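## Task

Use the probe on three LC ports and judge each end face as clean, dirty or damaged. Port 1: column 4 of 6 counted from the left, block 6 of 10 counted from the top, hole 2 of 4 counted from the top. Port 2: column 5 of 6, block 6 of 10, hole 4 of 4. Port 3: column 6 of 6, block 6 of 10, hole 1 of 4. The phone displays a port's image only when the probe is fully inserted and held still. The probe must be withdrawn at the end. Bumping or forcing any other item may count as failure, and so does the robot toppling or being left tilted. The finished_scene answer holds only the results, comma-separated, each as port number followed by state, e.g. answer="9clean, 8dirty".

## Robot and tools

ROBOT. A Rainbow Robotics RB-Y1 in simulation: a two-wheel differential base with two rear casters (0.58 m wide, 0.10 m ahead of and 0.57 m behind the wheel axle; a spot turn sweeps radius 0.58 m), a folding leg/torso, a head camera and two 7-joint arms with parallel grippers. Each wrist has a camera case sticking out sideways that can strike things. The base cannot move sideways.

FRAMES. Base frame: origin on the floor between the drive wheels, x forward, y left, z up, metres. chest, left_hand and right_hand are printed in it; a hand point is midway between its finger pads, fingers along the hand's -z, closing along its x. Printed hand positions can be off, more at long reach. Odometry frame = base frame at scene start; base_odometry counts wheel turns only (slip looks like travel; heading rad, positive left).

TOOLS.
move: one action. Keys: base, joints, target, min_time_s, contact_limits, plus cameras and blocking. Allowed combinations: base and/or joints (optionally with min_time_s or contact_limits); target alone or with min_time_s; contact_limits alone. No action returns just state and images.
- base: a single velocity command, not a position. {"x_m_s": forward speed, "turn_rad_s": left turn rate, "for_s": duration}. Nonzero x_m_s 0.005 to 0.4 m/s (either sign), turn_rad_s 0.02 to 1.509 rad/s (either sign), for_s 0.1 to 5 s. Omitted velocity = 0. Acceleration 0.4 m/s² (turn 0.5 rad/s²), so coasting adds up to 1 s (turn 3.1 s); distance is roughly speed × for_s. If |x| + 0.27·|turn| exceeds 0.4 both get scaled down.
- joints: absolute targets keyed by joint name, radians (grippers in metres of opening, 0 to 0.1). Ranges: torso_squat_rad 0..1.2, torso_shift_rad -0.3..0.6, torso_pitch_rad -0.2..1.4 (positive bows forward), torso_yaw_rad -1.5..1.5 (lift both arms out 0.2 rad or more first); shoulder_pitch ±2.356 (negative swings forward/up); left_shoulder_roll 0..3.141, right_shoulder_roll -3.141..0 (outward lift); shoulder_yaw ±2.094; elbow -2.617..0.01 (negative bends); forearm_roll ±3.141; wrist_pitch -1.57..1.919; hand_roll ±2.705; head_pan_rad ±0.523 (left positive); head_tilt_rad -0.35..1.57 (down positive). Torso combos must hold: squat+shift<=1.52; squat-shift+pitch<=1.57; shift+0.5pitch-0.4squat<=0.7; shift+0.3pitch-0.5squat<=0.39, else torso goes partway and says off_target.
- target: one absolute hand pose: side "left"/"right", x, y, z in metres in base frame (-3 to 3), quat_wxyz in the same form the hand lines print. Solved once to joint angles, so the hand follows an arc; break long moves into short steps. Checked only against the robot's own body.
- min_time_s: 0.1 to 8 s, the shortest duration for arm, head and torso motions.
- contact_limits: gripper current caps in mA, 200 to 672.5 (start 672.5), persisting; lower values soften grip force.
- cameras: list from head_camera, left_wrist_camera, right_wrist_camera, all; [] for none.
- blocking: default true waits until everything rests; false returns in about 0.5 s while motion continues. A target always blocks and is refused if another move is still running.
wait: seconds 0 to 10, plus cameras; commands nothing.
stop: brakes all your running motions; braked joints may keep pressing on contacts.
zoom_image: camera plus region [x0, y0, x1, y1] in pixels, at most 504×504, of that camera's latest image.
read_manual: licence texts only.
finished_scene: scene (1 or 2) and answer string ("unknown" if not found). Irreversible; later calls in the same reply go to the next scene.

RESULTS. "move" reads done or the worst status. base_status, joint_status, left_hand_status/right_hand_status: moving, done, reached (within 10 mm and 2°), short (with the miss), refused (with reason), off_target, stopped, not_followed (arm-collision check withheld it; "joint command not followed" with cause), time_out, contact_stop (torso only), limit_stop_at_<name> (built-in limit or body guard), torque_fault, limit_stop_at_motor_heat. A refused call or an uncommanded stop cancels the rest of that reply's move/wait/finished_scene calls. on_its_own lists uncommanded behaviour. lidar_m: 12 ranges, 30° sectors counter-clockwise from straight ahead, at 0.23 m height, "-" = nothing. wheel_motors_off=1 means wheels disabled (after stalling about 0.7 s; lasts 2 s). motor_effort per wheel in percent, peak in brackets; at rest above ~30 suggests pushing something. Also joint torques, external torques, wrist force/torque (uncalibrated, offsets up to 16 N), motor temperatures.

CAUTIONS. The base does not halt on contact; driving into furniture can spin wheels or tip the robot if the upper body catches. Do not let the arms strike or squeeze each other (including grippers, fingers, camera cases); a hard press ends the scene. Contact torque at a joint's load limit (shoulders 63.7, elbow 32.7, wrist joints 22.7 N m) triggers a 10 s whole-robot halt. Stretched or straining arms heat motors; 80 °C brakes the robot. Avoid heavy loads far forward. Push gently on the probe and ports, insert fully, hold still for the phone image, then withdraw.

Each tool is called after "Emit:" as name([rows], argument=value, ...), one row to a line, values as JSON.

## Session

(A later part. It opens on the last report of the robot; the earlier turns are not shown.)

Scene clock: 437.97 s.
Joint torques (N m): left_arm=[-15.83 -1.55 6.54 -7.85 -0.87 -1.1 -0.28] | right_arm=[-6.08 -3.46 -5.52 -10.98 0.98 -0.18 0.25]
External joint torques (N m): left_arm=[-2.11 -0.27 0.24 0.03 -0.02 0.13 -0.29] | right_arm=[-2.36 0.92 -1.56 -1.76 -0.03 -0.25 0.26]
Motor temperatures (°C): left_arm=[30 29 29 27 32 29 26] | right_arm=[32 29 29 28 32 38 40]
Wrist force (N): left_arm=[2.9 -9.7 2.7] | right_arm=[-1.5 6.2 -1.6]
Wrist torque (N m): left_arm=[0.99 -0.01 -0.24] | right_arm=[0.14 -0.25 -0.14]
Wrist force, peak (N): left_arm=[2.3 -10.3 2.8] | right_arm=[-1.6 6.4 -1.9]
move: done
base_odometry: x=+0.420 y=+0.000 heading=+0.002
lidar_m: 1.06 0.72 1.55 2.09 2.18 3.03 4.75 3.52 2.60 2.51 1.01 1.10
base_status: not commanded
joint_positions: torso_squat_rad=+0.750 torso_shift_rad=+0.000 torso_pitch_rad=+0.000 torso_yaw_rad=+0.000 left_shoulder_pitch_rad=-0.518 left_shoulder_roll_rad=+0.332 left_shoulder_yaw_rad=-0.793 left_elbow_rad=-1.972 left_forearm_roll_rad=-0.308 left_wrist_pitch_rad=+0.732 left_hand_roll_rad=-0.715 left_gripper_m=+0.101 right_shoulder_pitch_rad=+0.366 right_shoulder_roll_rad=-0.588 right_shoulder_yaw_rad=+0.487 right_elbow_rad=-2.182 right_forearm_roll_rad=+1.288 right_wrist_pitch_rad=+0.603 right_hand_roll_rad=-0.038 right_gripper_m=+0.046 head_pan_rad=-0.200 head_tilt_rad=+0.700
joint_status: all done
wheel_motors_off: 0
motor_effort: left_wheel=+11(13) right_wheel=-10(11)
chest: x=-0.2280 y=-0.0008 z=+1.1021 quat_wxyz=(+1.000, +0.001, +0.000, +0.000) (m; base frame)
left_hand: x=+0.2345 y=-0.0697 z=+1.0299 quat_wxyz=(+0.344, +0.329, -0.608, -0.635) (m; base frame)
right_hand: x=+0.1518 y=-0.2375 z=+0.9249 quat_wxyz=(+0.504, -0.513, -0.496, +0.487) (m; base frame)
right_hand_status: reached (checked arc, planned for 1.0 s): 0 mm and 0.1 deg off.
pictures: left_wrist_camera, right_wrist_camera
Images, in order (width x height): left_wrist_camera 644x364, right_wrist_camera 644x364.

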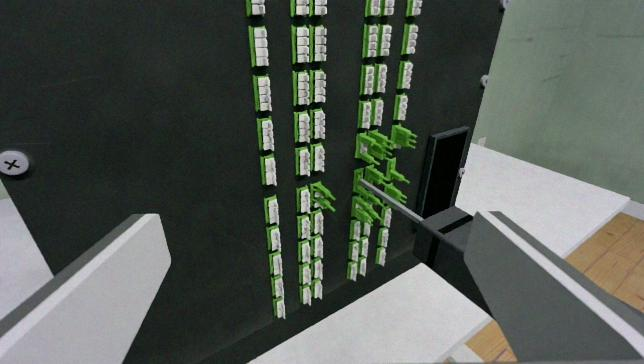

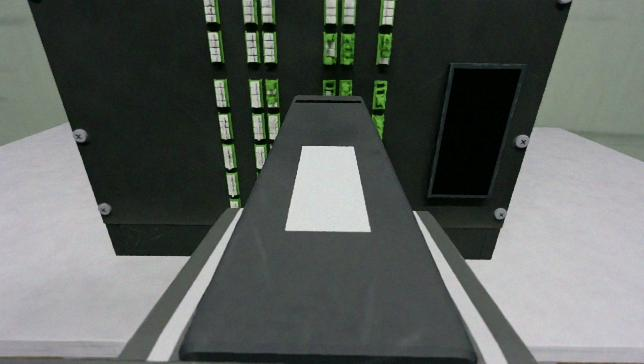

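Emit:
move(target={"side": "right", "x": 0.148, "y": -0.2374, "z": 0.9256, "quat_wxyz": [0.5038,-0.5136,-0.4960,0.4866]}, cameras=[])

Emit:
move(target={"side": "right", "x": 0.1525, "y": -0.2377, "z": 0.9256, "quat_wxyz": [0.5038,-0.5136,-0.4960,0.4866]}, cameras=["right_wrist_camera"], min_time_s=1)

Emit:
zoom_image(camera="right_wrist_camera", region=[318, 78, 340, 100])

Emit:
move(target={"side": "right", "x": 0.1538, "y": -0.2378, "z": 0.9256, "quat_wxyz": [0.5038,-0.5136,-0.4960,0.4866]}, cameras=["left_wrist_camera","right_wrist_camera"], min_time_s=1)

Emit:
zoom_image(camera="right_wrist_camera", region=[318, 78, 340, 100])

Emit:
zoom_image(camera="left_wrist_camera", region=[350, 165, 380, 195])

Scene clock: 454.70 s.
Joint torques (N m): left_arm=[-15.51 -1.22 6.22 -7.99 -0.8 -1.04 -0.4] | right_arm=[-4.83 -3.81 -4.58 -11.57 1.5 -0.05 0.19]
External joint torques (N m): left_arm=[-1.79 0.06 -0.08 -0.11 0.05 0.18 -0.41] | right_arm=[-1.33 0.56 -0.68 -2.34 0.48 -0.13 0.2]
Motor temperatures (°C): left_arm=[30 29 29 27 32 29 26] | right_arm=[32 29 29 28 32 38 40]
Wrist force (N): left_arm=[2.6 -10.1 2.3] | right_arm=[-1.5 5.9 -1.8]
Wrist torque (N m): left_arm=[1.04 -0.04 -0.24] | right_arm=[0.19 -0.25 -0.14]
Wrist force, peak (N): left_arm=[2.7 -10.6 2.7] | right_arm=[-2.2 8.3 -1.1]
move: done
base_odometry: x=+0.420 y=+0.000 heading=+0.002
lidar_m: 1.06 0.73 1.54 2.09 2.18 3.02 4.75 3.52 2.60 2.51 1.00 1.11
base_status: not commanded
joint_positions: torso_squat_rad=+0.750 torso_shift_rad=+0.000 torso_pitch_rad=+0.000 torso_yaw_rad=+0.000 left_shoulder_pitch_rad=-0.518 left_shoulder_roll_rad=+0.332 left_shoulder_yaw_rad=-0.793 left_elbow_rad=-1.972 left_forearm_roll_rad=-0.308 left_wrist_pitch_rad=+0.732 left_hand_roll_rad=-0.715 left_gripper_m=+0.101 right_shoulder_pitch_rad=+0.379 right_shoulder_roll_rad=-0.590 right_shoulder_yaw_rad=+0.489 right_elbow_rad=-2.192 right_forearm_roll_rad=+1.299 right_wrist_pitch_rad=+0.604 right_hand_roll_rad=-0.043 right_gripper_m=+0.046 head_pan_rad=-0.200 head_tilt_rad=+0.700
joint_status: all done
wheel_motors_off: 0
motor_effort: left_wheel=+12(13) right_wheel=-10(11)
chest: x=-0.2280 y=-0.0008 z=+1.1021 quat_wxyz=(+1.000, +0.001, +0.000, +0.000) (m; base frame)
left_hand: x=+0.2345 y=-0.0697 z=+1.0299 quat_wxyz=(+0.344, +0.329, -0.608, -0.635) (m; base frame)
right_hand: x=+0.1480 y=-0.2374 z=+0.9252 quat_wxyz=(+0.504, -0.513, -0.496, +0.487) (m; base frame)
right_hand_status: reached (checked arc, planned for 0.1 s): 0 mm and 0.1 deg off.
pictures: none
No camera images: "cameras" was empty.

Scene clock: 456.03 s.
Joint torques (N m): left_arm=[-15.67 -1.27 6.47 -7.76 -0.88 -1.02 -0.41] | right_arm=[-6.24 -3.25 -5.31 -10.94 0.94 -0.31 0.28]
External joint torques (N m): left_arm=[-1.94 0.01 0.17 0.12 -0.04 0.21 -0.42] | right_arm=[-2.5 1.15 -1.33 -1.73 -0.08 -0.38 0.29]
Motor temperatures (°C): left_arm=[30 29 29 27 32 29 26] | right_arm=[32 29 29 28 32 38 40]
Wrist force (N): left_arm=[2.6 -9.4 3.0] | right_arm=[-1.5 5.8 -1.5]
Wrist torque (N m): left_arm=[0.90 -0.03 -0.23] | right_arm=[0.20 -0.25 -0.14]
Wrist force, peak (N): left_arm=[2.2 -10.3 2.6] | right_arm=[-1.5 6.4 -2.1]
move: done
base_odometry: x=+0.420 y=+0.000 heading=+0.002
lidar_m: 1.06 0.73 1.56 2.09 2.18 3.03 4.75 3.52 2.59 2.51 1.02 1.10
base_status: not commanded
joint_positions: torso_squat_rad=+0.750 torso_shift_rad=+0.000 torso_pitch_rad=+0.000 torso_yaw_rad=+0.000 left_shoulder_pitch_rad=-0.518 left_shoulder_roll_rad=+0.332 left_shoulder_yaw_rad=-0.793 left_elbow_rad=-1.972 left_forearm_roll_rad=-0.308 left_wrist_pitch_rad=+0.732 left_hand_roll_rad=-0.715 left_gripper_m=+0.101 right_shoulder_pitch_rad=+0.364 right_shoulder_roll_rad=-0.589 right_shoulder_yaw_rad=+0.486 right_elbow_rad=-2.183 right_forearm_roll_rad=+1.285 right_wrist_pitch_rad=+0.603 right_hand_roll_rad=-0.036 right_gripper_m=+0.046 head_pan_rad=-0.200 head_tilt_rad=+0.700
joint_status: all done
wheel_motors_off: 0
motor_effort: left_wheel=+12(14) right_wheel=-10(10)
chest: x=-0.2280 y=-0.0008 z=+1.1021 quat_wxyz=(+1.000, +0.001, +0.000, +0.000) (m; base frame)
left_hand: x=+0.2345 y=-0.0697 z=+1.0299 quat_wxyz=(+0.344, +0.329, -0.608, -0.635) (m; base frame)
right_hand: x=+0.1522 y=-0.2377 z=+0.9253 quat_wxyz=(+0.504, -0.513, -0.496, +0.487) (m; base frame)
right_hand_status: reached (checked arc, planned for 1.0 s): 0 mm and 0.0 deg off.
pictures: right_wrist_camera
Images, in order (width x height): right_wrist_camera 644x364.

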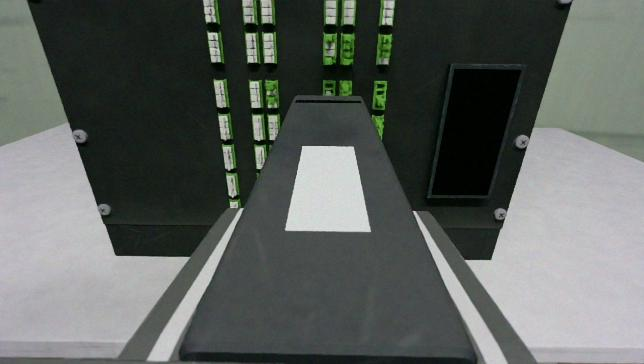

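Scaled by 22.909 from the camera's 644x364 image, which has a finer 1265x715 frame.

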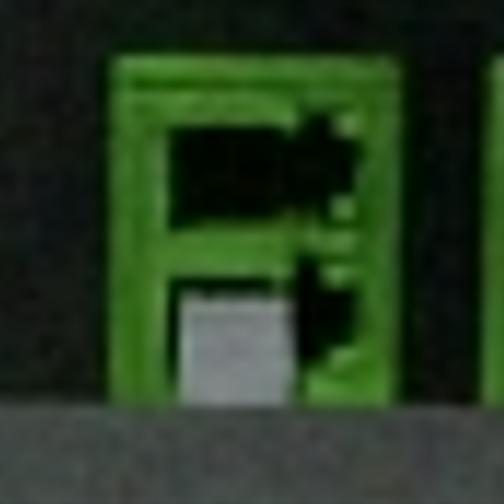

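Scene clock: 457.37 s.
Joint torques (N m): left_arm=[-15.35 -1.16 6.44 -7.71 -0.8 -1.09 -0.26] | right_arm=[-10.71 -2.84 -7.2 -9.68 0.67 -0.27 0.22]
External joint torques (N m): left_arm=[-1.62 0.12 0.14 0.17 0.05 0.13 -0.27] | right_arm=[-6.9 1.57 -3.2 -0.47 -0.34 -0.33 0.23]
Motor temperatures (°C): left_arm=[30 29 29 27 32 29 26] | right_arm=[32 29 29 28 32 38 40]
Wrist force (N): left_arm=[2.2 -9.6 1.6] | right_arm=[-1.6 4.6 18.8]
Wrist torque (N m): left_arm=[0.97 -0.09 -0.23] | right_arm=[-0.14 -0.29 -0.15]
Wrist force, peak (N): left_arm=[2.0 -10.5 2.5] | right_arm=[-1.8 5.1 19.1]
move: done
base_odometry: x=+0.420 y=+0.000 heading=+0.002
lidar_m: 1.06 0.73 1.56 2.08 2.17 3.03 4.75 3.54 2.61 2.50 1.03 1.11
base_status: not commanded
joint_positions: torso_squat_rad=+0.750 torso_shift_rad=+0.000 torso_pitch_rad=+0.000 torso_yaw_rad=+0.000 left_shoulder_pitch_rad=-0.518 left_shoulder_roll_rad=+0.332 left_shoulder_yaw_rad=-0.793 left_elbow_rad=-1.972 left_forearm_roll_rad=-0.308 left_wrist_pitch_rad=+0.732 left_hand_roll_rad=-0.715 left_gripper_m=+0.101 right_shoulder_pitch_rad=+0.361 right_shoulder_roll_rad=-0.588 right_shoulder_yaw_rad=+0.486 right_elbow_rad=-2.180 right_forearm_roll_rad=+1.280 right_wrist_pitch_rad=+0.603 right_hand_roll_rad=-0.033 right_gripper_m=+0.046 head_pan_rad=-0.200 head_tilt_rad=+0.700
joint_status: all done
wheel_motors_off: 0
motor_effort: left_wheel=+10(13) right_wheel=-8(10)
chest: x=-0.2281 y=-0.0008 z=+1.1021 quat_wxyz=(+1.000, +0.001, +0.000, +0.000) (m; base frame)
left_hand: x=+0.2344 y=-0.0697 z=+1.0300 quat_wxyz=(+0.344, +0.329, -0.608, -0.635) (m; base frame)
right_hand: x=+0.1531 y=-0.2378 z=+0.9249 quat_wxyz=(+0.504, -0.513, -0.495, +0.487) (m; base frame)
right_hand_status: reached (checked arc, planned for 1.0 s): 1 mm and 0.1 deg off.
pictures: left_wrist_camera, right_wrist_camera
Images, in order (width x height): left_wrist_camera 644x364, right_wrist_camera 644x364.

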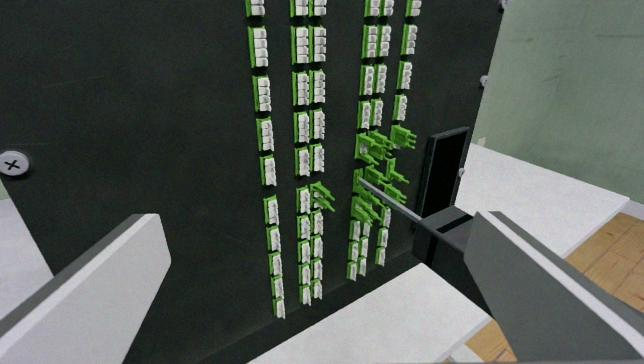

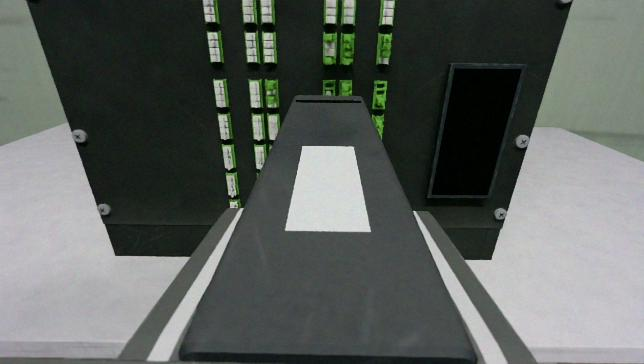

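Scaled by 22.909 from the camera's 644x364 image, which has a finer 1265x715 frame.

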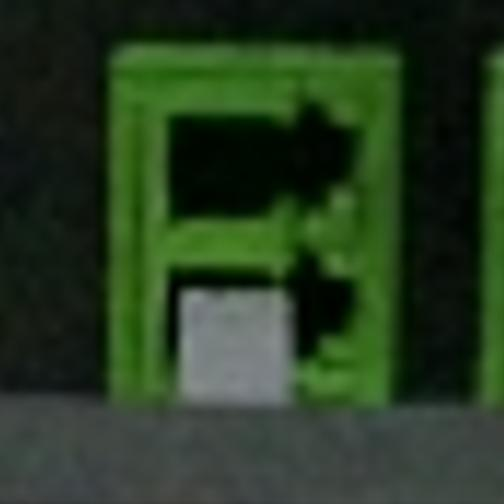

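Scaled by 16.800 from the camera's 644x364 image, which has a finer 1265x715 frame.

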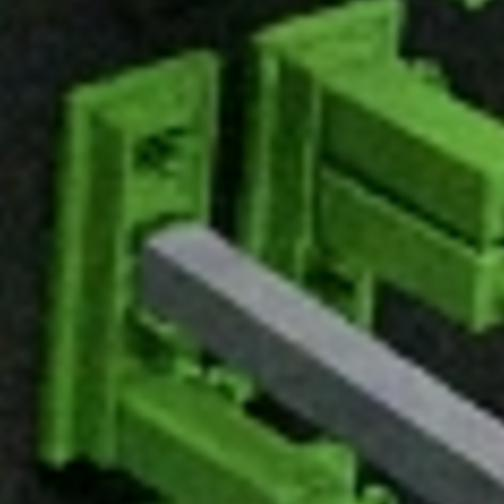

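Emit:
move(target={"side": "right", "x": 0.148, "y": -0.2371, "z": 0.9261, "quat_wxyz": [0.5038,-0.5136,-0.4960,0.4866]}, cameras=[])

Emit:
move(target={"side": "right", "x": 0.1525, "y": -0.2374, "z": 0.9261, "quat_wxyz": [0.5038,-0.5136,-0.4960,0.4866]}, cameras=["right_wrist_camera"], min_time_s=1)

Emit:
zoom_image(camera="right_wrist_camera", region=[318, 78, 340, 100])

Emit:
move(target={"side": "right", "x": 0.1538, "y": -0.2375, "z": 0.9261, "quat_wxyz": [0.5038,-0.5136,-0.4960,0.4866]}, cameras=["left_wrist_camera","right_wrist_camera"], min_time_s=1)

Emit:
zoom_image(camera="right_wrist_camera", region=[318, 78, 340, 100])

Emit:
zoom_image(camera="left_wrist_camera", region=[350, 165, 380, 195])

Scene clock: 465.27 s.
Joint torques (N m): left_arm=[-15.49 -1.29 6.11 -7.61 -0.76 -1.18 -0.35] | right_arm=[-5.56 -3.86 -4.67 -11.27 1.36 0.03 0.18]
External joint torques (N m): left_arm=[-1.77 -0.01 -0.19 0.27 0.08 0.04 -0.36] | right_arm=[-2.04 0.5 -0.76 -2.04 0.34 -0.04 0.19]
Motor temperatures (°C): left_arm=[30 29 29 27 32 29 26] | right_arm=[32 29 29 28 32 38 40]
Wrist force (N): left_arm=[2.7 -9.9 2.1] | right_arm=[-1.6 6.1 -1.8]
Wrist torque (N m): left_arm=[1.02 -0.01 -0.25] | right_arm=[0.18 -0.27 -0.14]
Wrist force, peak (N): left_arm=[2.6 -10.5 2.7] | right_arm=[-1.6 5.2 19.1]
move: done
base_odometry: x=+0.420 y=+0.000 heading=+0.002
lidar_m: 1.06 0.74 1.56 2.07 2.19 3.02 4.76 3.52 2.59 2.50 1.01 1.09
base_status: not commanded
joint_positions: torso_squat_rad=+0.750 torso_shift_rad=+0.000 torso_pitch_rad=+0.000 torso_yaw_rad=+0.000 left_shoulder_pitch_rad=-0.518 left_shoulder_roll_rad=+0.332 left_shoulder_yaw_rad=-0.793 left_elbow_rad=-1.972 left_forearm_roll_rad=-0.308 left_wrist_pitch_rad=+0.732 left_hand_roll_rad=-0.715 left_gripper_m=+0.101 right_shoulder_pitch_rad=+0.378 right_shoulder_roll_rad=-0.590 right_shoulder_yaw_rad=+0.489 right_elbow_rad=-2.194 right_forearm_roll_rad=+1.294 right_wrist_pitch_rad=+0.606 right_hand_roll_rad=-0.039 right_gripper_m=+0.046 head_pan_rad=-0.200 head_tilt_rad=+0.700
joint_status: all done
wheel_motors_off: 0
motor_effort: left_wheel=+11(14) right_wheel=-10(11)
chest: x=-0.2280 y=-0.0008 z=+1.1021 quat_wxyz=(+1.000, +0.001, +0.000, +0.000) (m; base frame)
left_hand: x=+0.2345 y=-0.0697 z=+1.0299 quat_wxyz=(+0.344, +0.329, -0.608, -0.635) (m; base frame)
right_hand: x=+0.1481 y=-0.2371 z=+0.9257 quat_wxyz=(+0.504, -0.513, -0.496, +0.487) (m; base frame)
right_hand_status: reached (checked arc, planned for 0.2 s): 0 mm and 0.1 deg off.
pictures: none
No camera images: "cameras" was empty.

Scene clock: 466.60 s.
Joint torques (N m): left_arm=[-15.64 -1.1 6.53 -7.7 -0.93 -1.22 -0.26] | right_arm=[-6.03 -3.08 -5.29 -10.94 1.1 -0.29 0.37]
External joint torques (N m): left_arm=[-1.91 0.18 0.24 0.18 -0.08 0 -0.27] | right_arm=[-2.28 1.31 -1.32 -1.73 0.08 -0.35 0.37]
Motor temperatures (°C): left_arm=[30 29 29 27 32 29 26] | right_arm=[32 29 29 28 32 38 40]
Wrist force (N): left_arm=[2.3 -10.2 2.3] | right_arm=[-1.6 5.9 -1.8]
Wrist torque (N m): left_arm=[1.03 -0.09 -0.23] | right_arm=[0.18 -0.27 -0.15]
Wrist force, peak (N): left_arm=[2.8 -10.0 2.8] | right_arm=[-1.9 6.3 -2.2]
move: done
base_odometry: x=+0.420 y=+0.000 heading=+0.002
lidar_m: 1.06 0.72 1.55 2.09 2.18 3.02 4.75 3.52 2.61 2.51 1.02 1.09
base_status: not commanded
joint_positions: torso_squat_rad=+0.750 torso_shift_rad=+0.000 torso_pitch_rad=+0.000 torso_yaw_rad=+0.000 left_shoulder_pitch_rad=-0.518 left_shoulder_roll_rad=+0.332 left_shoulder_yaw_rad=-0.793 left_elbow_rad=-1.972 left_forearm_roll_rad=-0.308 left_wrist_pitch_rad=+0.732 left_hand_roll_rad=-0.715 left_gripper_m=+0.101 right_shoulder_pitch_rad=+0.364 right_shoulder_roll_rad=-0.589 right_shoulder_yaw_rad=+0.487 right_elbow_rad=-2.185 right_forearm_roll_rad=+1.282 right_wrist_pitch_rad=+0.605 right_hand_roll_rad=-0.032 right_gripper_m=+0.046 head_pan_rad=-0.200 head_tilt_rad=+0.700
joint_status: all done
wheel_motors_off: 0
motor_effort: left_wheel=+12(12) right_wheel=-10(11)
chest: x=-0.2280 y=-0.0008 z=+1.1021 quat_wxyz=(+1.000, +0.001, +0.000, +0.000) (m; base frame)
left_hand: x=+0.2345 y=-0.0697 z=+1.0299 quat_wxyz=(+0.344, +0.329, -0.608, -0.635) (m; base frame)
right_hand: x=+0.1522 y=-0.2374 z=+0.9258 quat_wxyz=(+0.504, -0.513, -0.496, +0.487) (m; base frame)
right_hand_status: reached (checked arc, planned for 1.0 s): 0 mm and 0.0 deg off.
pictures: right_wrist_camera
Images, in order (width x height): right_wrist_camera 644x364.

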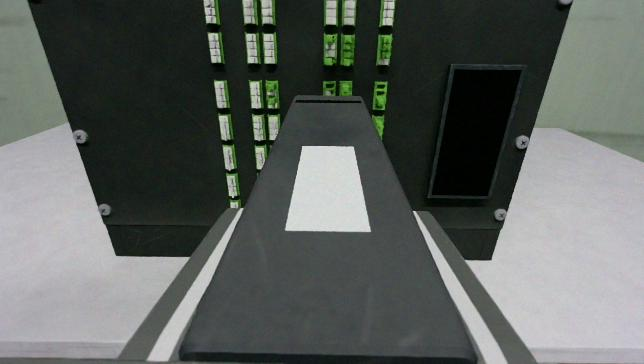

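Scaled by 22.909 from the camera's 644x364 image, which has a finer 1265x715 frame.

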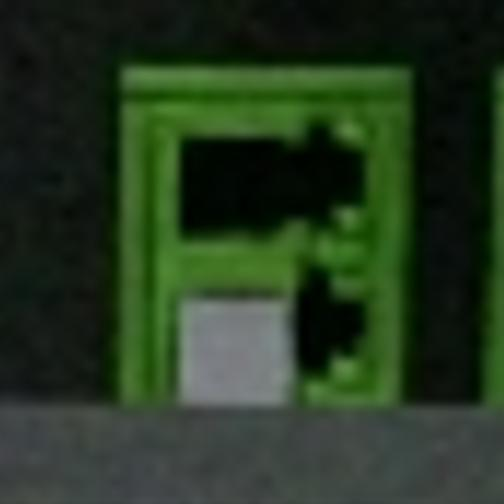

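Scene clock: 467.93 s.
Joint torques (N m): left_arm=[-16.12 -1.78 6.27 -7.61 -0.88 -1.22 -0.19] | right_arm=[-6.11 -3.39 -5.7 -10.6 0.91 0 0.32]
External joint torques (N m): left_arm=[-2.4 -0.5 -0.02 0.27 -0.03 0 -0.2] | right_arm=[-2.28 1.01 -1.7 -1.39 -0.11 -0.06 0.32]
Motor temperatures (°C): left_arm=[30 29 29 27 32 29 26] | right_arm=[32 29 29 28 32 38 40]
Wrist force (N): left_arm=[2.3 -10.2 2.4] | right_arm=[-1.1 5.6 -1.3]
Wrist torque (N m): left_arm=[1.01 -0.06 -0.24] | right_arm=[0.11 -0.38 -0.15]
Wrist force, peak (N): left_arm=[1.9 -10.4 2.6] | right_arm=[-1.6 6.4 -1.9]
move: done
base_odometry: x=+0.420 y=+0.000 heading=+0.002
lidar_m: 1.05 0.72 1.54 2.07 2.18 3.04 4.75 3.52 2.59 2.50 1.02 1.09
base_status: not commanded
joint_positions: torso_squat_rad=+0.750 torso_shift_rad=+0.000 torso_pitch_rad=+0.000 torso_yaw_rad=+0.000 left_shoulder_pitch_rad=-0.518 left_shoulder_roll_rad=+0.332 left_shoulder_yaw_rad=-0.793 left_elbow_rad=-1.972 left_forearm_roll_rad=-0.308 left_wrist_pitch_rad=+0.732 left_hand_roll_rad=-0.715 left_gripper_m=+0.101 right_shoulder_pitch_rad=+0.359 right_shoulder_roll_rad=-0.588 right_shoulder_yaw_rad=+0.486 right_elbow_rad=-2.181 right_forearm_roll_rad=+1.277 right_wrist_pitch_rad=+0.605 right_hand_roll_rad=-0.030 right_gripper_m=+0.046 head_pan_rad=-0.200 head_tilt_rad=+0.700
joint_status: all done
wheel_motors_off: 0
motor_effort: left_wheel=+9(13) right_wheel=-11(11)
chest: x=-0.2280 y=-0.0008 z=+1.1021 quat_wxyz=(+1.000, +0.001, +0.000, +0.000) (m; base frame)
left_hand: x=+0.2345 y=-0.0697 z=+1.0299 quat_wxyz=(+0.344, +0.329, -0.608, -0.635) (m; base frame)
right_hand: x=+0.1536 y=-0.2374 z=+0.9257 quat_wxyz=(+0.504, -0.513, -0.496, +0.487) (m; base frame)
right_hand_status: reached (checked arc, planned for 1.0 s): 0 mm and 0.1 deg off.
pictures: left_wrist_camera, right_wrist_camera
Images, in order (width x height): left_wrist_camera 644x364, right_wrist_camera 644x364.

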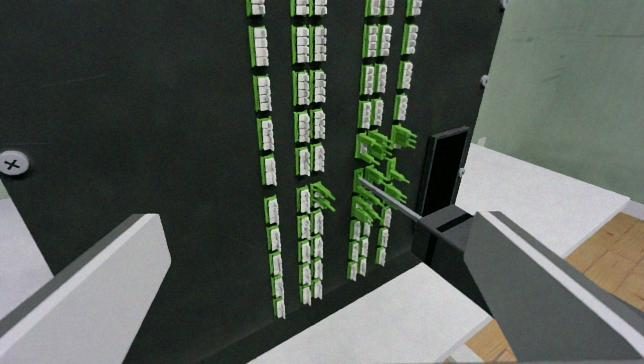

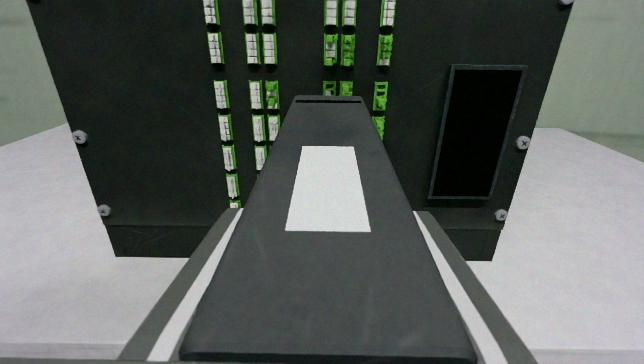

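Scaled by 22.909 from the camera's 644x364 image, which has a finer 1265x715 frame.

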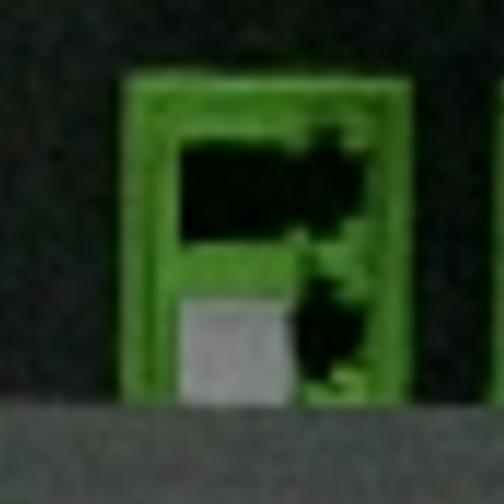

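Scaled by 16.800 from the camera's 644x364 image, which has a finer 1265x715 frame.

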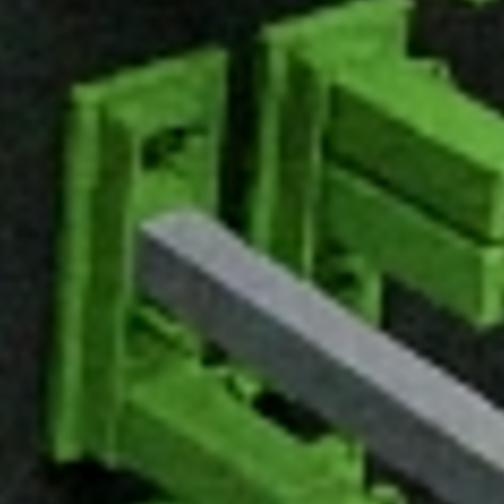

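Emit:
move(target={"side": "right", "x": 0.1555, "y": -0.2376, "z": 0.9261, "quat_wxyz": [0.5038,-0.5136,-0.4960,0.4866]}, cameras=["left_wrist_camera","right_wrist_camera"], min_time_s=1)

Emit:
zoom_image(camera="right_wrist_camera", region=[318, 78, 340, 100])

Emit:
zoom_image(camera="left_wrist_camera", region=[350, 165, 380, 195])

Scene clock: 474.33 s.
Joint torques (N m): left_arm=[-15.45 -1.02 6.57 -7.75 -0.95 -1.16 -0.33] | right_arm=[-6.27 -3.17 -5.7 -10.38 0.85 -0.01 0.29]
External joint torques (N m): left_arm=[-1.73 0.27 0.28 0.14 -0.1 0.06 -0.34] | right_arm=[-2.34 1.24 -1.67 -1.18 -0.17 -0.06 0.3]
Motor temperatures (°C): left_arm=[30 29 29 27 32 29 26] | right_arm=[32 29 28 28 32 38 40]
Wrist force (N): left_arm=[2.3 -9.1 2.8] | right_arm=[-1.0 5.9 -1.1]
Wrist torque (N m): left_arm=[0.93 -0.12 -0.24] | right_arm=[0.05 -0.43 -0.16]
Wrist force, peak (N): left_arm=[2.5 -10.3 2.7] | right_arm=[-1.3 6.1 -1.8]
move: done
base_odometry: x=+0.420 y=+0.000 heading=+0.002
lidar_m: 1.06 0.73 1.55 2.08 2.18 3.03 4.76 3.51 2.60 2.51 1.01 1.10
base_status: not commanded
joint_positions: torso_squat_rad=+0.750 torso_shift_rad=+0.000 torso_pitch_rad=+0.000 torso_yaw_rad=+0.000 left_shoulder_pitch_rad=-0.518 left_shoulder_roll_rad=+0.332 left_shoulder_yaw_rad=-0.793 left_elbow_rad=-1.972 left_forearm_roll_rad=-0.308 left_wrist_pitch_rad=+0.732 left_hand_roll_rad=-0.715 left_gripper_m=+0.101 right_shoulder_pitch_rad=+0.353 right_shoulder_roll_rad=-0.588 right_shoulder_yaw_rad=+0.485 right_elbow_rad=-2.178 right_forearm_roll_rad=+1.272 right_wrist_pitch_rad=+0.604 right_hand_roll_rad=-0.027 right_gripper_m=+0.046 head_pan_rad=-0.200 head_tilt_rad=+0.700
joint_status: all done
wheel_motors_off: 0
motor_effort: left_wheel=+10(14) right_wheel=-10(11)
chest: x=-0.2280 y=-0.0008 z=+1.1021 quat_wxyz=(+1.000, +0.001, +0.000, +0.000) (m; base frame)
left_hand: x=+0.2345 y=-0.0697 z=+1.0299 quat_wxyz=(+0.344, +0.329, -0.608, -0.635) (m; base frame)
right_hand: x=+0.1553 y=-0.2375 z=+0.9257 quat_wxyz=(+0.504, -0.513, -0.496, +0.487) (m; base frame)
right_hand_status: reached (checked arc, planned for 1.0 s): 0 mm and 0.1 deg off.
pictures: left_wrist_camera, right_wrist_camera
Images, in order (width x height): left_wrist_camera 644x364, right_wrist_camera 644x364.

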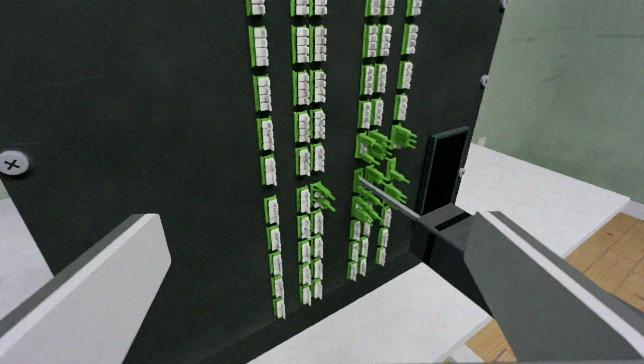

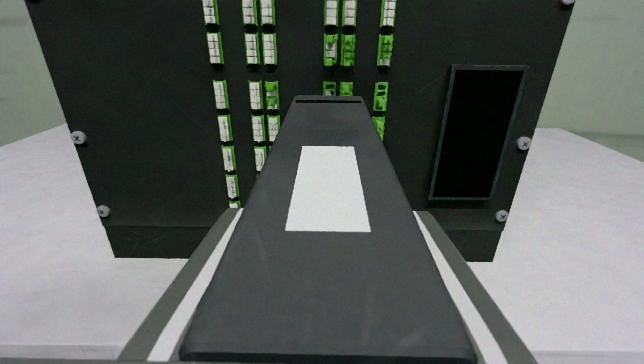

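Scaled by 22.909 from the camera's 644x364 image, which has a finer 1265x715 frame.

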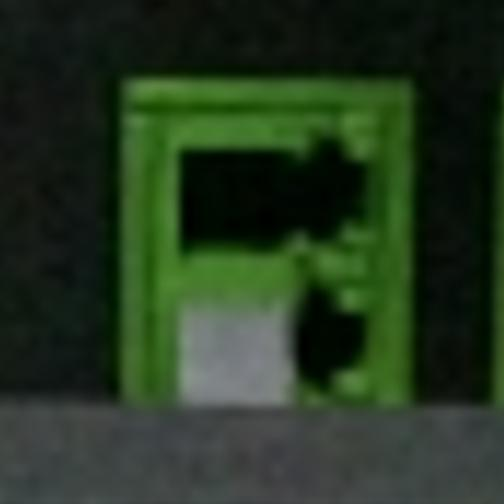

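Scaled by 16.800 from the camera's 644x364 image, which has a finer 1265x715 frame.

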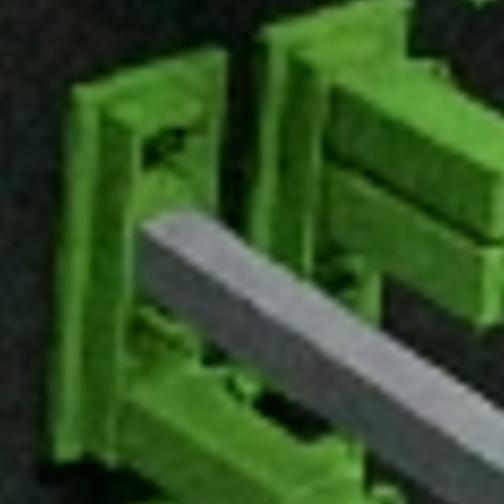

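Emit:
move(target={"side": "right", "x": 0.1590, "y": -0.2378, "z": 0.9261, "quat_wxyz": [0.5038,-0.5136,-0.4960,0.4866]}, cameras=["head_camera"], min_time_s=1)

Emit:
move(target={"side": "right", "x": 0.1620, "y": -0.2380, "z": 0.9261, "quat_wxyz": [0.5038,-0.5136,-0.4960,0.4866]}, cameras=["left_wrist_camera","right_wrist_camera","head_camera"], min_time_s=1)

Emit:
zoom_image(camera="left_wrist_camera", region=[350, 120, 480, 240])

Scene clock: 482.20 s.
Joint torques (N m): left_arm=[-15.38 -1.38 6.24 -7.73 -0.92 -1.22 -0.36] | right_arm=[-6.45 -3.23 -6.17 -10.35 0.93 0.2 0.29]
External joint torques (N m): left_arm=[-1.66 -0.1 -0.06 0.15 -0.08 0 -0.37] | right_arm=[-2.31 1.21 -2.07 -1.17 -0.1 0.16 0.29]
Motor temperatures (°C): left_arm=[30 29 29 27 32 29 26] | right_arm=[32 29 28 28 32 37 40]
Wrist force (N): left_arm=[2.4 -9.6 2.8] | right_arm=[-0.5 5.3 0.3]
Wrist torque (N m): left_arm=[0.96 -0.05 -0.22] | right_arm=[0.06 -0.54 -0.17]
Wrist force, peak (N): left_arm=[2.5 -10.7 2.6] | right_arm=[-1.2 6.4 -1.2]
move: done
base_odometry: x=+0.420 y=+0.000 heading=+0.002
lidar_m: 1.07 0.73 1.54 2.08 2.17 3.03 4.75 3.53 2.60 2.51 1.02 1.10
base_status: not commanded
joint_positions: torso_squat_rad=+0.750 torso_shift_rad=+0.000 torso_pitch_rad=+0.000 torso_yaw_rad=+0.000 left_shoulder_pitch_rad=-0.518 left_shoulder_roll_rad=+0.332 left_shoulder_yaw_rad=-0.793 left_elbow_rad=-1.972 left_forearm_roll_rad=-0.308 left_wrist_pitch_rad=+0.732 left_hand_roll_rad=-0.715 left_gripper_m=+0.101 right_shoulder_pitch_rad=+0.341 right_shoulder_roll_rad=-0.587 right_shoulder_yaw_rad=+0.484 right_elbow_rad=-2.170 right_forearm_roll_rad=+1.261 right_wrist_pitch_rad=+0.604 right_hand_roll_rad=-0.021 right_gripper_m=+0.046 head_pan_rad=-0.200 head_tilt_rad=+0.700
joint_status: all done
wheel_motors_off: 0
motor_effort: left_wheel=+10(13) right_wheel=-10(11)
chest: x=-0.2280 y=-0.0008 z=+1.1021 quat_wxyz=(+1.000, +0.001, +0.000, +0.000) (m; base frame)
left_hand: x=+0.2345 y=-0.0697 z=+1.0299 quat_wxyz=(+0.344, +0.329, -0.608, -0.635) (m; base frame)
right_hand: x=+0.1587 y=-0.2377 z=+0.9258 quat_wxyz=(+0.504, -0.513, -0.496, +0.487) (m; base frame)
right_hand_status: reached (checked arc, planned for 1.0 s): 0 mm and 0.0 deg off.
pictures: head_camera
Images, in order (width x height): head_camera 896x504.

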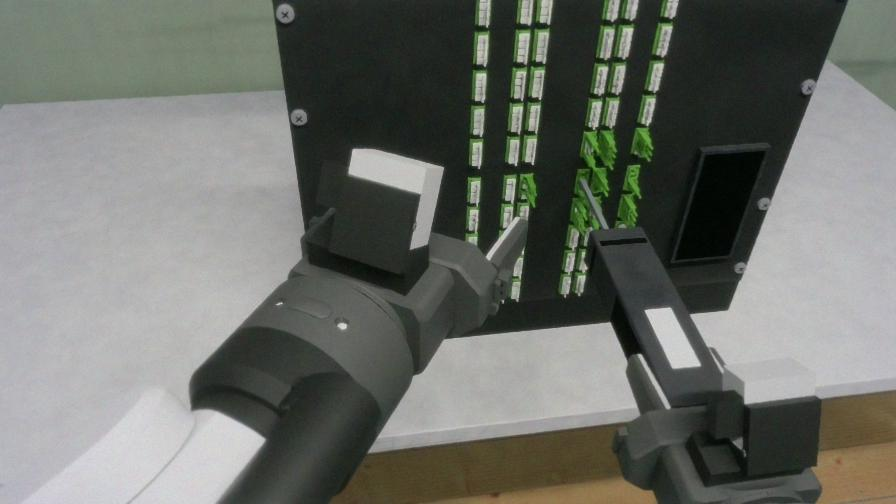

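Scene clock: 483.53 s.
Joint torques (N m): left_arm=[-15.3 -1.06 6.61 -7.76 -0.95 -1.13 -0.27] | right_arm=[-12.29 -3.25 -9.18 -8.38 0.31 0.18 0.17]
External joint torques (N m): left_arm=[-1.57 0.22 0.31 0.11 -0.1 0.09 -0.28] | right_arm=[-8 1.2 -5.04 0.79 -0.71 0.15 0.17]
Motor temperatures (°C): left_arm=[30 29 29 27 32 29 26] | right_arm=[32 29 28 28 32 37 40]
Wrist force (N): left_arm=[2.2 -9.4 2.6] | right_arm=[-0.8 3.4 27.2]
Wrist torque (N m): left_arm=[0.96 -0.11 -0.25] | right_arm=[-0.43 -0.58 -0.20]
Wrist force, peak (N): left_arm=[2.7 -10.6 2.9] | right_arm=[-0.8 3.4 27.5]
move: done
base_odometry: x=+0.420 y=+0.000 heading=+0.002
lidar_m: 1.05 0.73 1.55 2.08 2.18 3.03 4.75 3.52 2.60 2.51 1.01 1.10
base_status: not commanded
joint_positions: torso_squat_rad=+0.750 torso_shift_rad=+0.000 torso_pitch_rad=+0.000 torso_yaw_rad=+0.000 left_shoulder_pitch_rad=-0.518 left_shoulder_roll_rad=+0.332 left_shoulder_yaw_rad=-0.793 left_elbow_rad=-1.972 left_forearm_roll_rad=-0.308 left_wrist_pitch_rad=+0.732 left_hand_roll_rad=-0.715 left_gripper_m=+0.101 right_shoulder_pitch_rad=+0.332 right_shoulder_roll_rad=-0.586 right_shoulder_yaw_rad=+0.483 right_elbow_rad=-2.163 right_forearm_roll_rad=+1.251 right_wrist_pitch_rad=+0.604 right_hand_roll_rad=-0.016 right_gripper_m=+0.046 head_pan_rad=-0.200 head_tilt_rad=+0.700
joint_status: all done
wheel_motors_off: 0
motor_effort: left_wheel=+10(12) right_wheel=-6(11)
chest: x=-0.2283 y=-0.0008 z=+1.1021 quat_wxyz=(+1.000, +0.001, +0.000, +0.000) (m; base frame)
left_hand: x=+0.2342 y=-0.0698 z=+1.0300 quat_wxyz=(+0.344, +0.329, -0.608, -0.635) (m; base frame)
right_hand: x=+0.1611 y=-0.2377 z=+0.9254 quat_wxyz=(+0.504, -0.513, -0.496, +0.487) (m; base frame)
right_hand_status: reached (checked arc, planned for 1.0 s): 1 mm and 0.1 deg off.
pictures: head_camera, left_wrist_camera, right_wrist_camera
Images, in order (width x height): head_camera 896x504, left_wrist_camera 644x364, right_wrist_camera 644x364.

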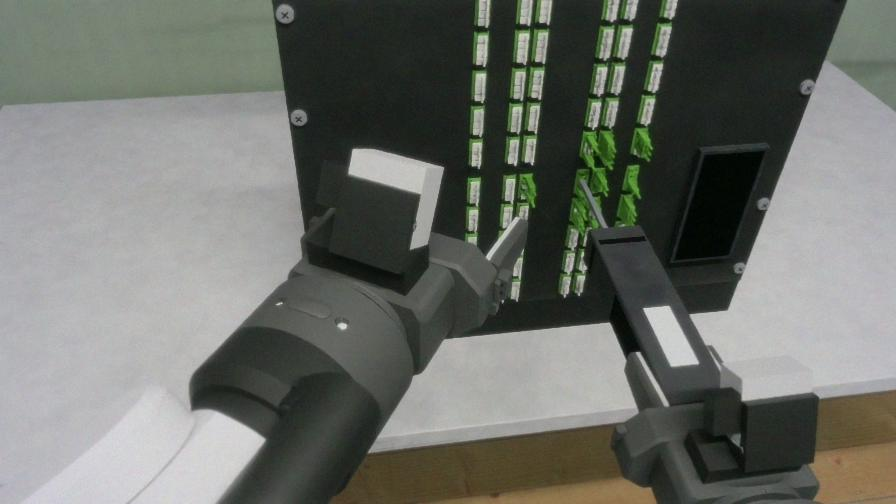

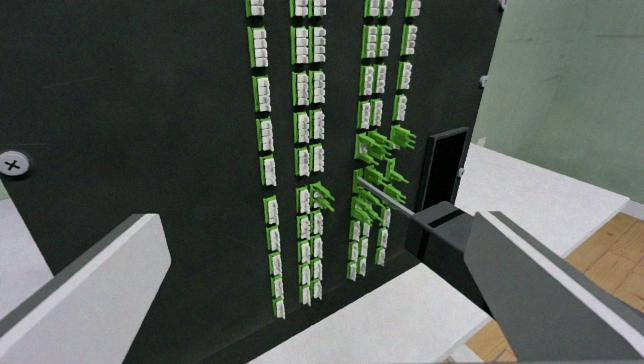

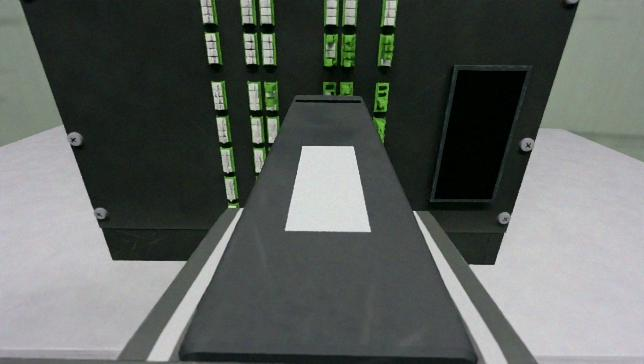

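Scaled by 3.877 from the camera's 644x364 image, which has a finer 1265x715 frame.

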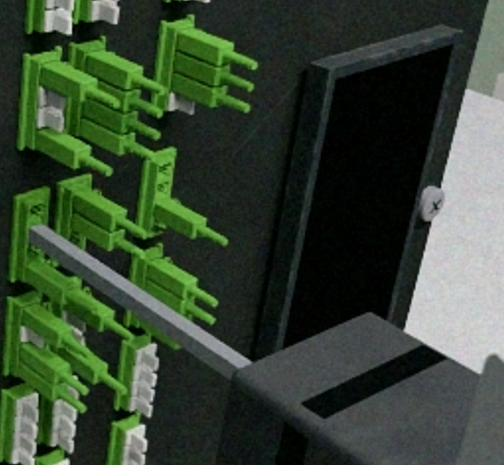

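Emit:
wait(seconds=1.5, cameras=["head_camera","right_wrist_camera"])

Emit:
zoom_image(camera="right_wrist_camera", region=[308, 60, 548, 220])

Scene clock: 490.70 s.
Joint torques (N m): left_arm=[-15.41 -1.18 6.23 -7.68 -0.9 -1.09 -0.31] | right_arm=[-12.07 -3.13 -9.52 -8.37 0.32 0.19 0.25]
External joint torques (N m): left_arm=[-1.69 0.1 -0.07 0.2 -0.05 0.13 -0.32] | right_arm=[-7.78 1.32 -5.38 0.8 -0.7 0.16 0.26]
Motor temperatures (°C): left_arm=[30 29 29 27 32 29 26] | right_arm=[32 29 29 28 32 37 40]
Wrist force (N): left_arm=[1.8 -10.3 3.0] | right_arm=[-0.7 3.1 26.9]
Wrist torque (N m): left_arm=[1.06 -0.14 -0.24] | right_arm=[-0.39 -0.57 -0.22]
Wrist force, peak (N): left_arm=[2.4 -10.6 2.6] | right_arm=[-0.6 3.4 27.4]
base_odometry: x=+0.420 y=+0.000 heading=+0.002
lidar_m: 1.06 0.73 1.56 2.08 2.17 3.03 4.76 3.53 2.59 2.51 1.02 1.10
base_status: not commanded
joint_positions: torso_squat_rad=+0.750 torso_shift_rad=+0.000 torso_pitch_rad=+0.000 torso_yaw_rad=+0.000 left_shoulder_pitch_rad=-0.518 left_shoulder_roll_rad=+0.332 left_shoulder_yaw_rad=-0.793 left_elbow_rad=-1.972 left_forearm_roll_rad=-0.308 left_wrist_pitch_rad=+0.732 left_hand_roll_rad=-0.715 left_gripper_m=+0.101 right_shoulder_pitch_rad=+0.332 right_shoulder_roll_rad=-0.586 right_shoulder_yaw_rad=+0.483 right_elbow_rad=-2.163 right_forearm_roll_rad=+1.251 right_wrist_pitch_rad=+0.604 right_hand_roll_rad=-0.016 right_gripper_m=+0.046 head_pan_rad=-0.200 head_tilt_rad=+0.700
joint_status: all done
wheel_motors_off: 0
motor_effort: left_wheel=+10(12) right_wheel=-6(11)
chest: x=-0.2283 y=-0.0008 z=+1.1021 quat_wxyz=(+1.000, +0.001, +0.000, +0.000) (m; base frame)
left_hand: x=+0.2342 y=-0.0698 z=+1.0300 quat_wxyz=(+0.344, +0.329, -0.608, -0.635) (m; base frame)
right_hand: x=+0.1611 y=-0.2377 z=+0.9254 quat_wxyz=(+0.504, -0.513, -0.496, +0.487) (m; base frame)
right_hand_status: reached (checked arc, planned for 1.0 s): 1 mm and 0.1 deg off.
wait: 1.50 s; at rest from the start
pictures: head_camera, right_wrist_camera
Images, in order (width x height): head_camera 896x504, right_wrist_camera 644x364.

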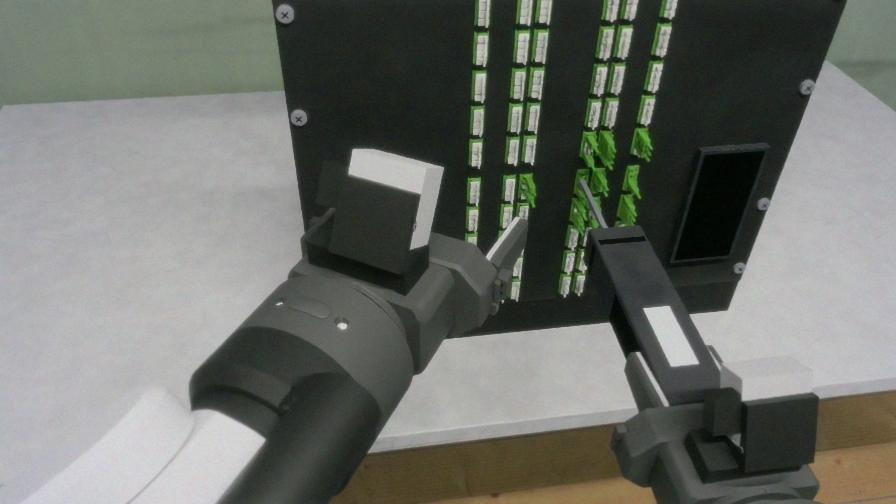

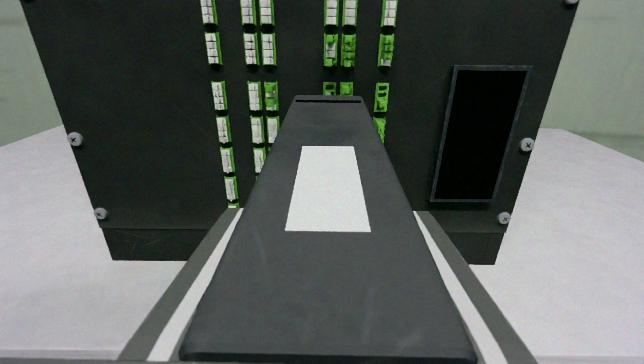

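Scaled by 2.100 from the camera's 644x364 image, which has a finer 1265x715 frame.

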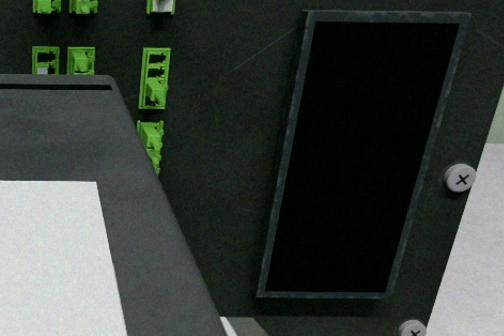

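Emit:
zoom_image(camera="right_wrist_camera", region=[270, 130, 390, 240])

Emit:
zoom_image(camera="head_camera", region=[560, 140, 700, 260])

Emit:
move(target={"side": "right", "x": 0.1600, "y": -0.2377, "z": 0.9261, "quat_wxyz": [0.5038,-0.5136,-0.4960,0.4866]}, cameras=["left_wrist_camera","right_wrist_camera","head_camera"], min_time_s=1)

Emit:
zoom_image(camera="right_wrist_camera", region=[318, 78, 340, 100])

Scaled by 4.200 from the camera's 644x364 image, which has a finer 1265x715 frame.

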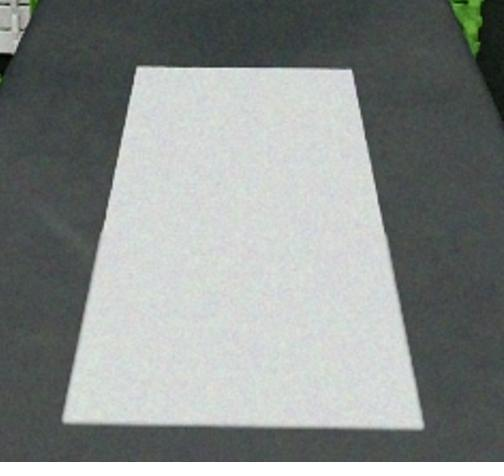

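Scaled by 3.600 from the camera's 896x504 image, which has a finer 1280x720 frame.

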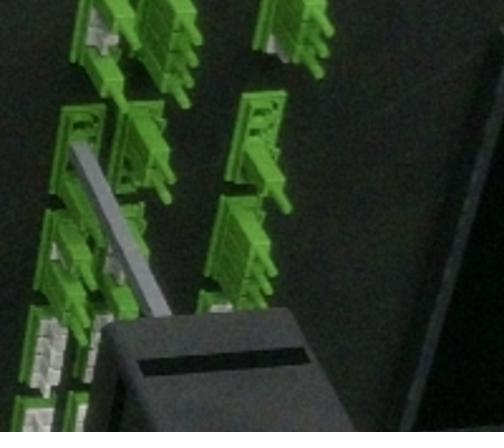

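Scene clock: 510.10 s.
Joint torques (N m): left_arm=[-15.56 -1.2 7 -7.49 -0.87 -1.19 -0.26] | right_arm=[-3.61 -4.17 -3.86 -11.57 1.73 0.99 -0.12]
External joint torques (N m): left_arm=[-1.84 0.08 0.71 0.39 -0.02 0.03 -0.27] | right_arm=[0.62 0.27 0.26 -2.39 0.71 0.96 -0.11]
Motor temperatures (°C): left_arm=[30 29 29 27 32 29 26] | right_arm=[32 29 29 28 32 37 40]
Wrist force (N): left_arm=[2.4 -9.3 2.9] | right_arm=[-0.5 5.7 -4.9]
Wrist torque (N m): left_arm=[0.91 -0.07 -0.24] | right_arm=[0.21 -0.54 -0.19]
Wrist force, peak (N): left_arm=[2.4 -10.4 3.1] | right_arm=[-0.5 3.4 27.5]
move: done
base_odometry: x=+0.420 y=+0.000 heading=+0.002
lidar_m: 1.05 0.72 1.56 2.09 2.17 3.03 4.75 3.52 2.59 2.50 1.02 1.10
base_status: not commanded
joint_positions: torso_squat_rad=+0.750 torso_shift_rad=+0.000 torso_pitch_rad=+0.000 torso_yaw_rad=+0.000 left_shoulder_pitch_rad=-0.518 left_shoulder_roll_rad=+0.332 left_shoulder_yaw_rad=-0.793 left_elbow_rad=-1.972 left_forearm_roll_rad=-0.308 left_wrist_pitch_rad=+0.732 left_hand_roll_rad=-0.715 left_gripper_m=+0.101 right_shoulder_pitch_rad=+0.335 right_shoulder_roll_rad=-0.586 right_shoulder_yaw_rad=+0.483 right_elbow_rad=-2.166 right_forearm_roll_rad=+1.255 right_wrist_pitch_rad=+0.604 right_hand_roll_rad=-0.018 right_gripper_m=+0.046 head_pan_rad=-0.200 head_tilt_rad=+0.700
joint_status: all done
wheel_motors_off: 0
motor_effort: left_wheel=+9(13) right_wheel=-7(8)
chest: x=-0.2280 y=-0.0008 z=+1.1021 quat_wxyz=(+1.000, +0.001, +0.000, +0.000) (m; base frame)
left_hand: x=+0.2344 y=-0.0697 z=+1.0299 quat_wxyz=(+0.344, +0.329, -0.608, -0.635) (m; base frame)
right_hand: x=+0.1603 y=-0.2376 z=+0.9259 quat_wxyz=(+0.504, -0.513, -0.496, +0.487) (m; base frame)
right_hand_status: reached (checked arc, planned for 1.0 s): 0 mm and 0.0 deg off.
pictures: head_camera, left_wrist_camera, right_wrist_camera
Images, in order (width x height): head_camera 896x504, left_wrist_camera 644x364, right_wrist_camera 644x364.

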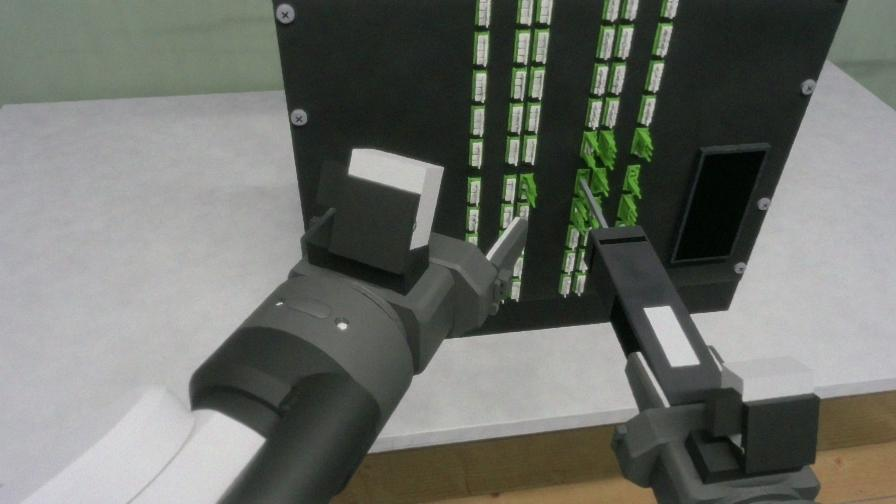

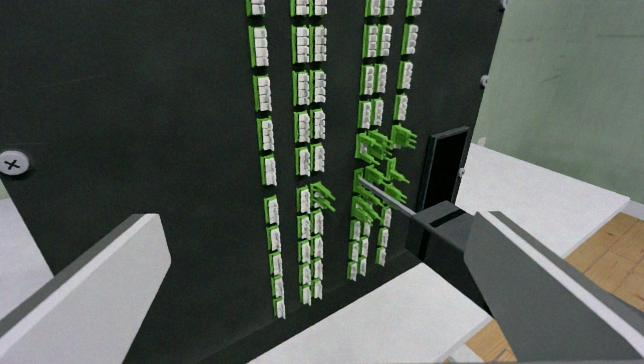

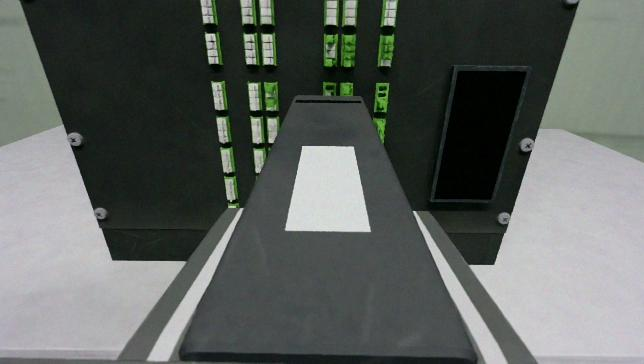

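Scaled by 22.909 from the camera's 644x364 image, which has a finer 1265x715 frame.

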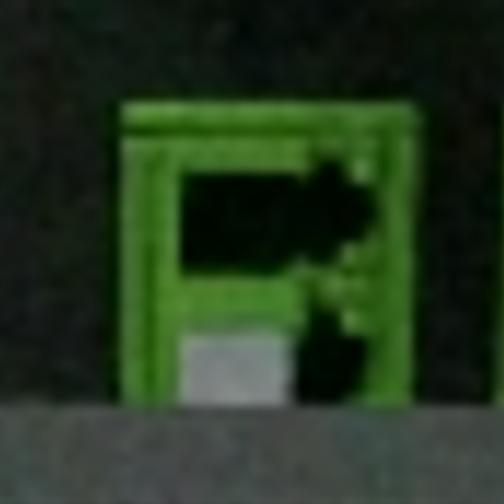

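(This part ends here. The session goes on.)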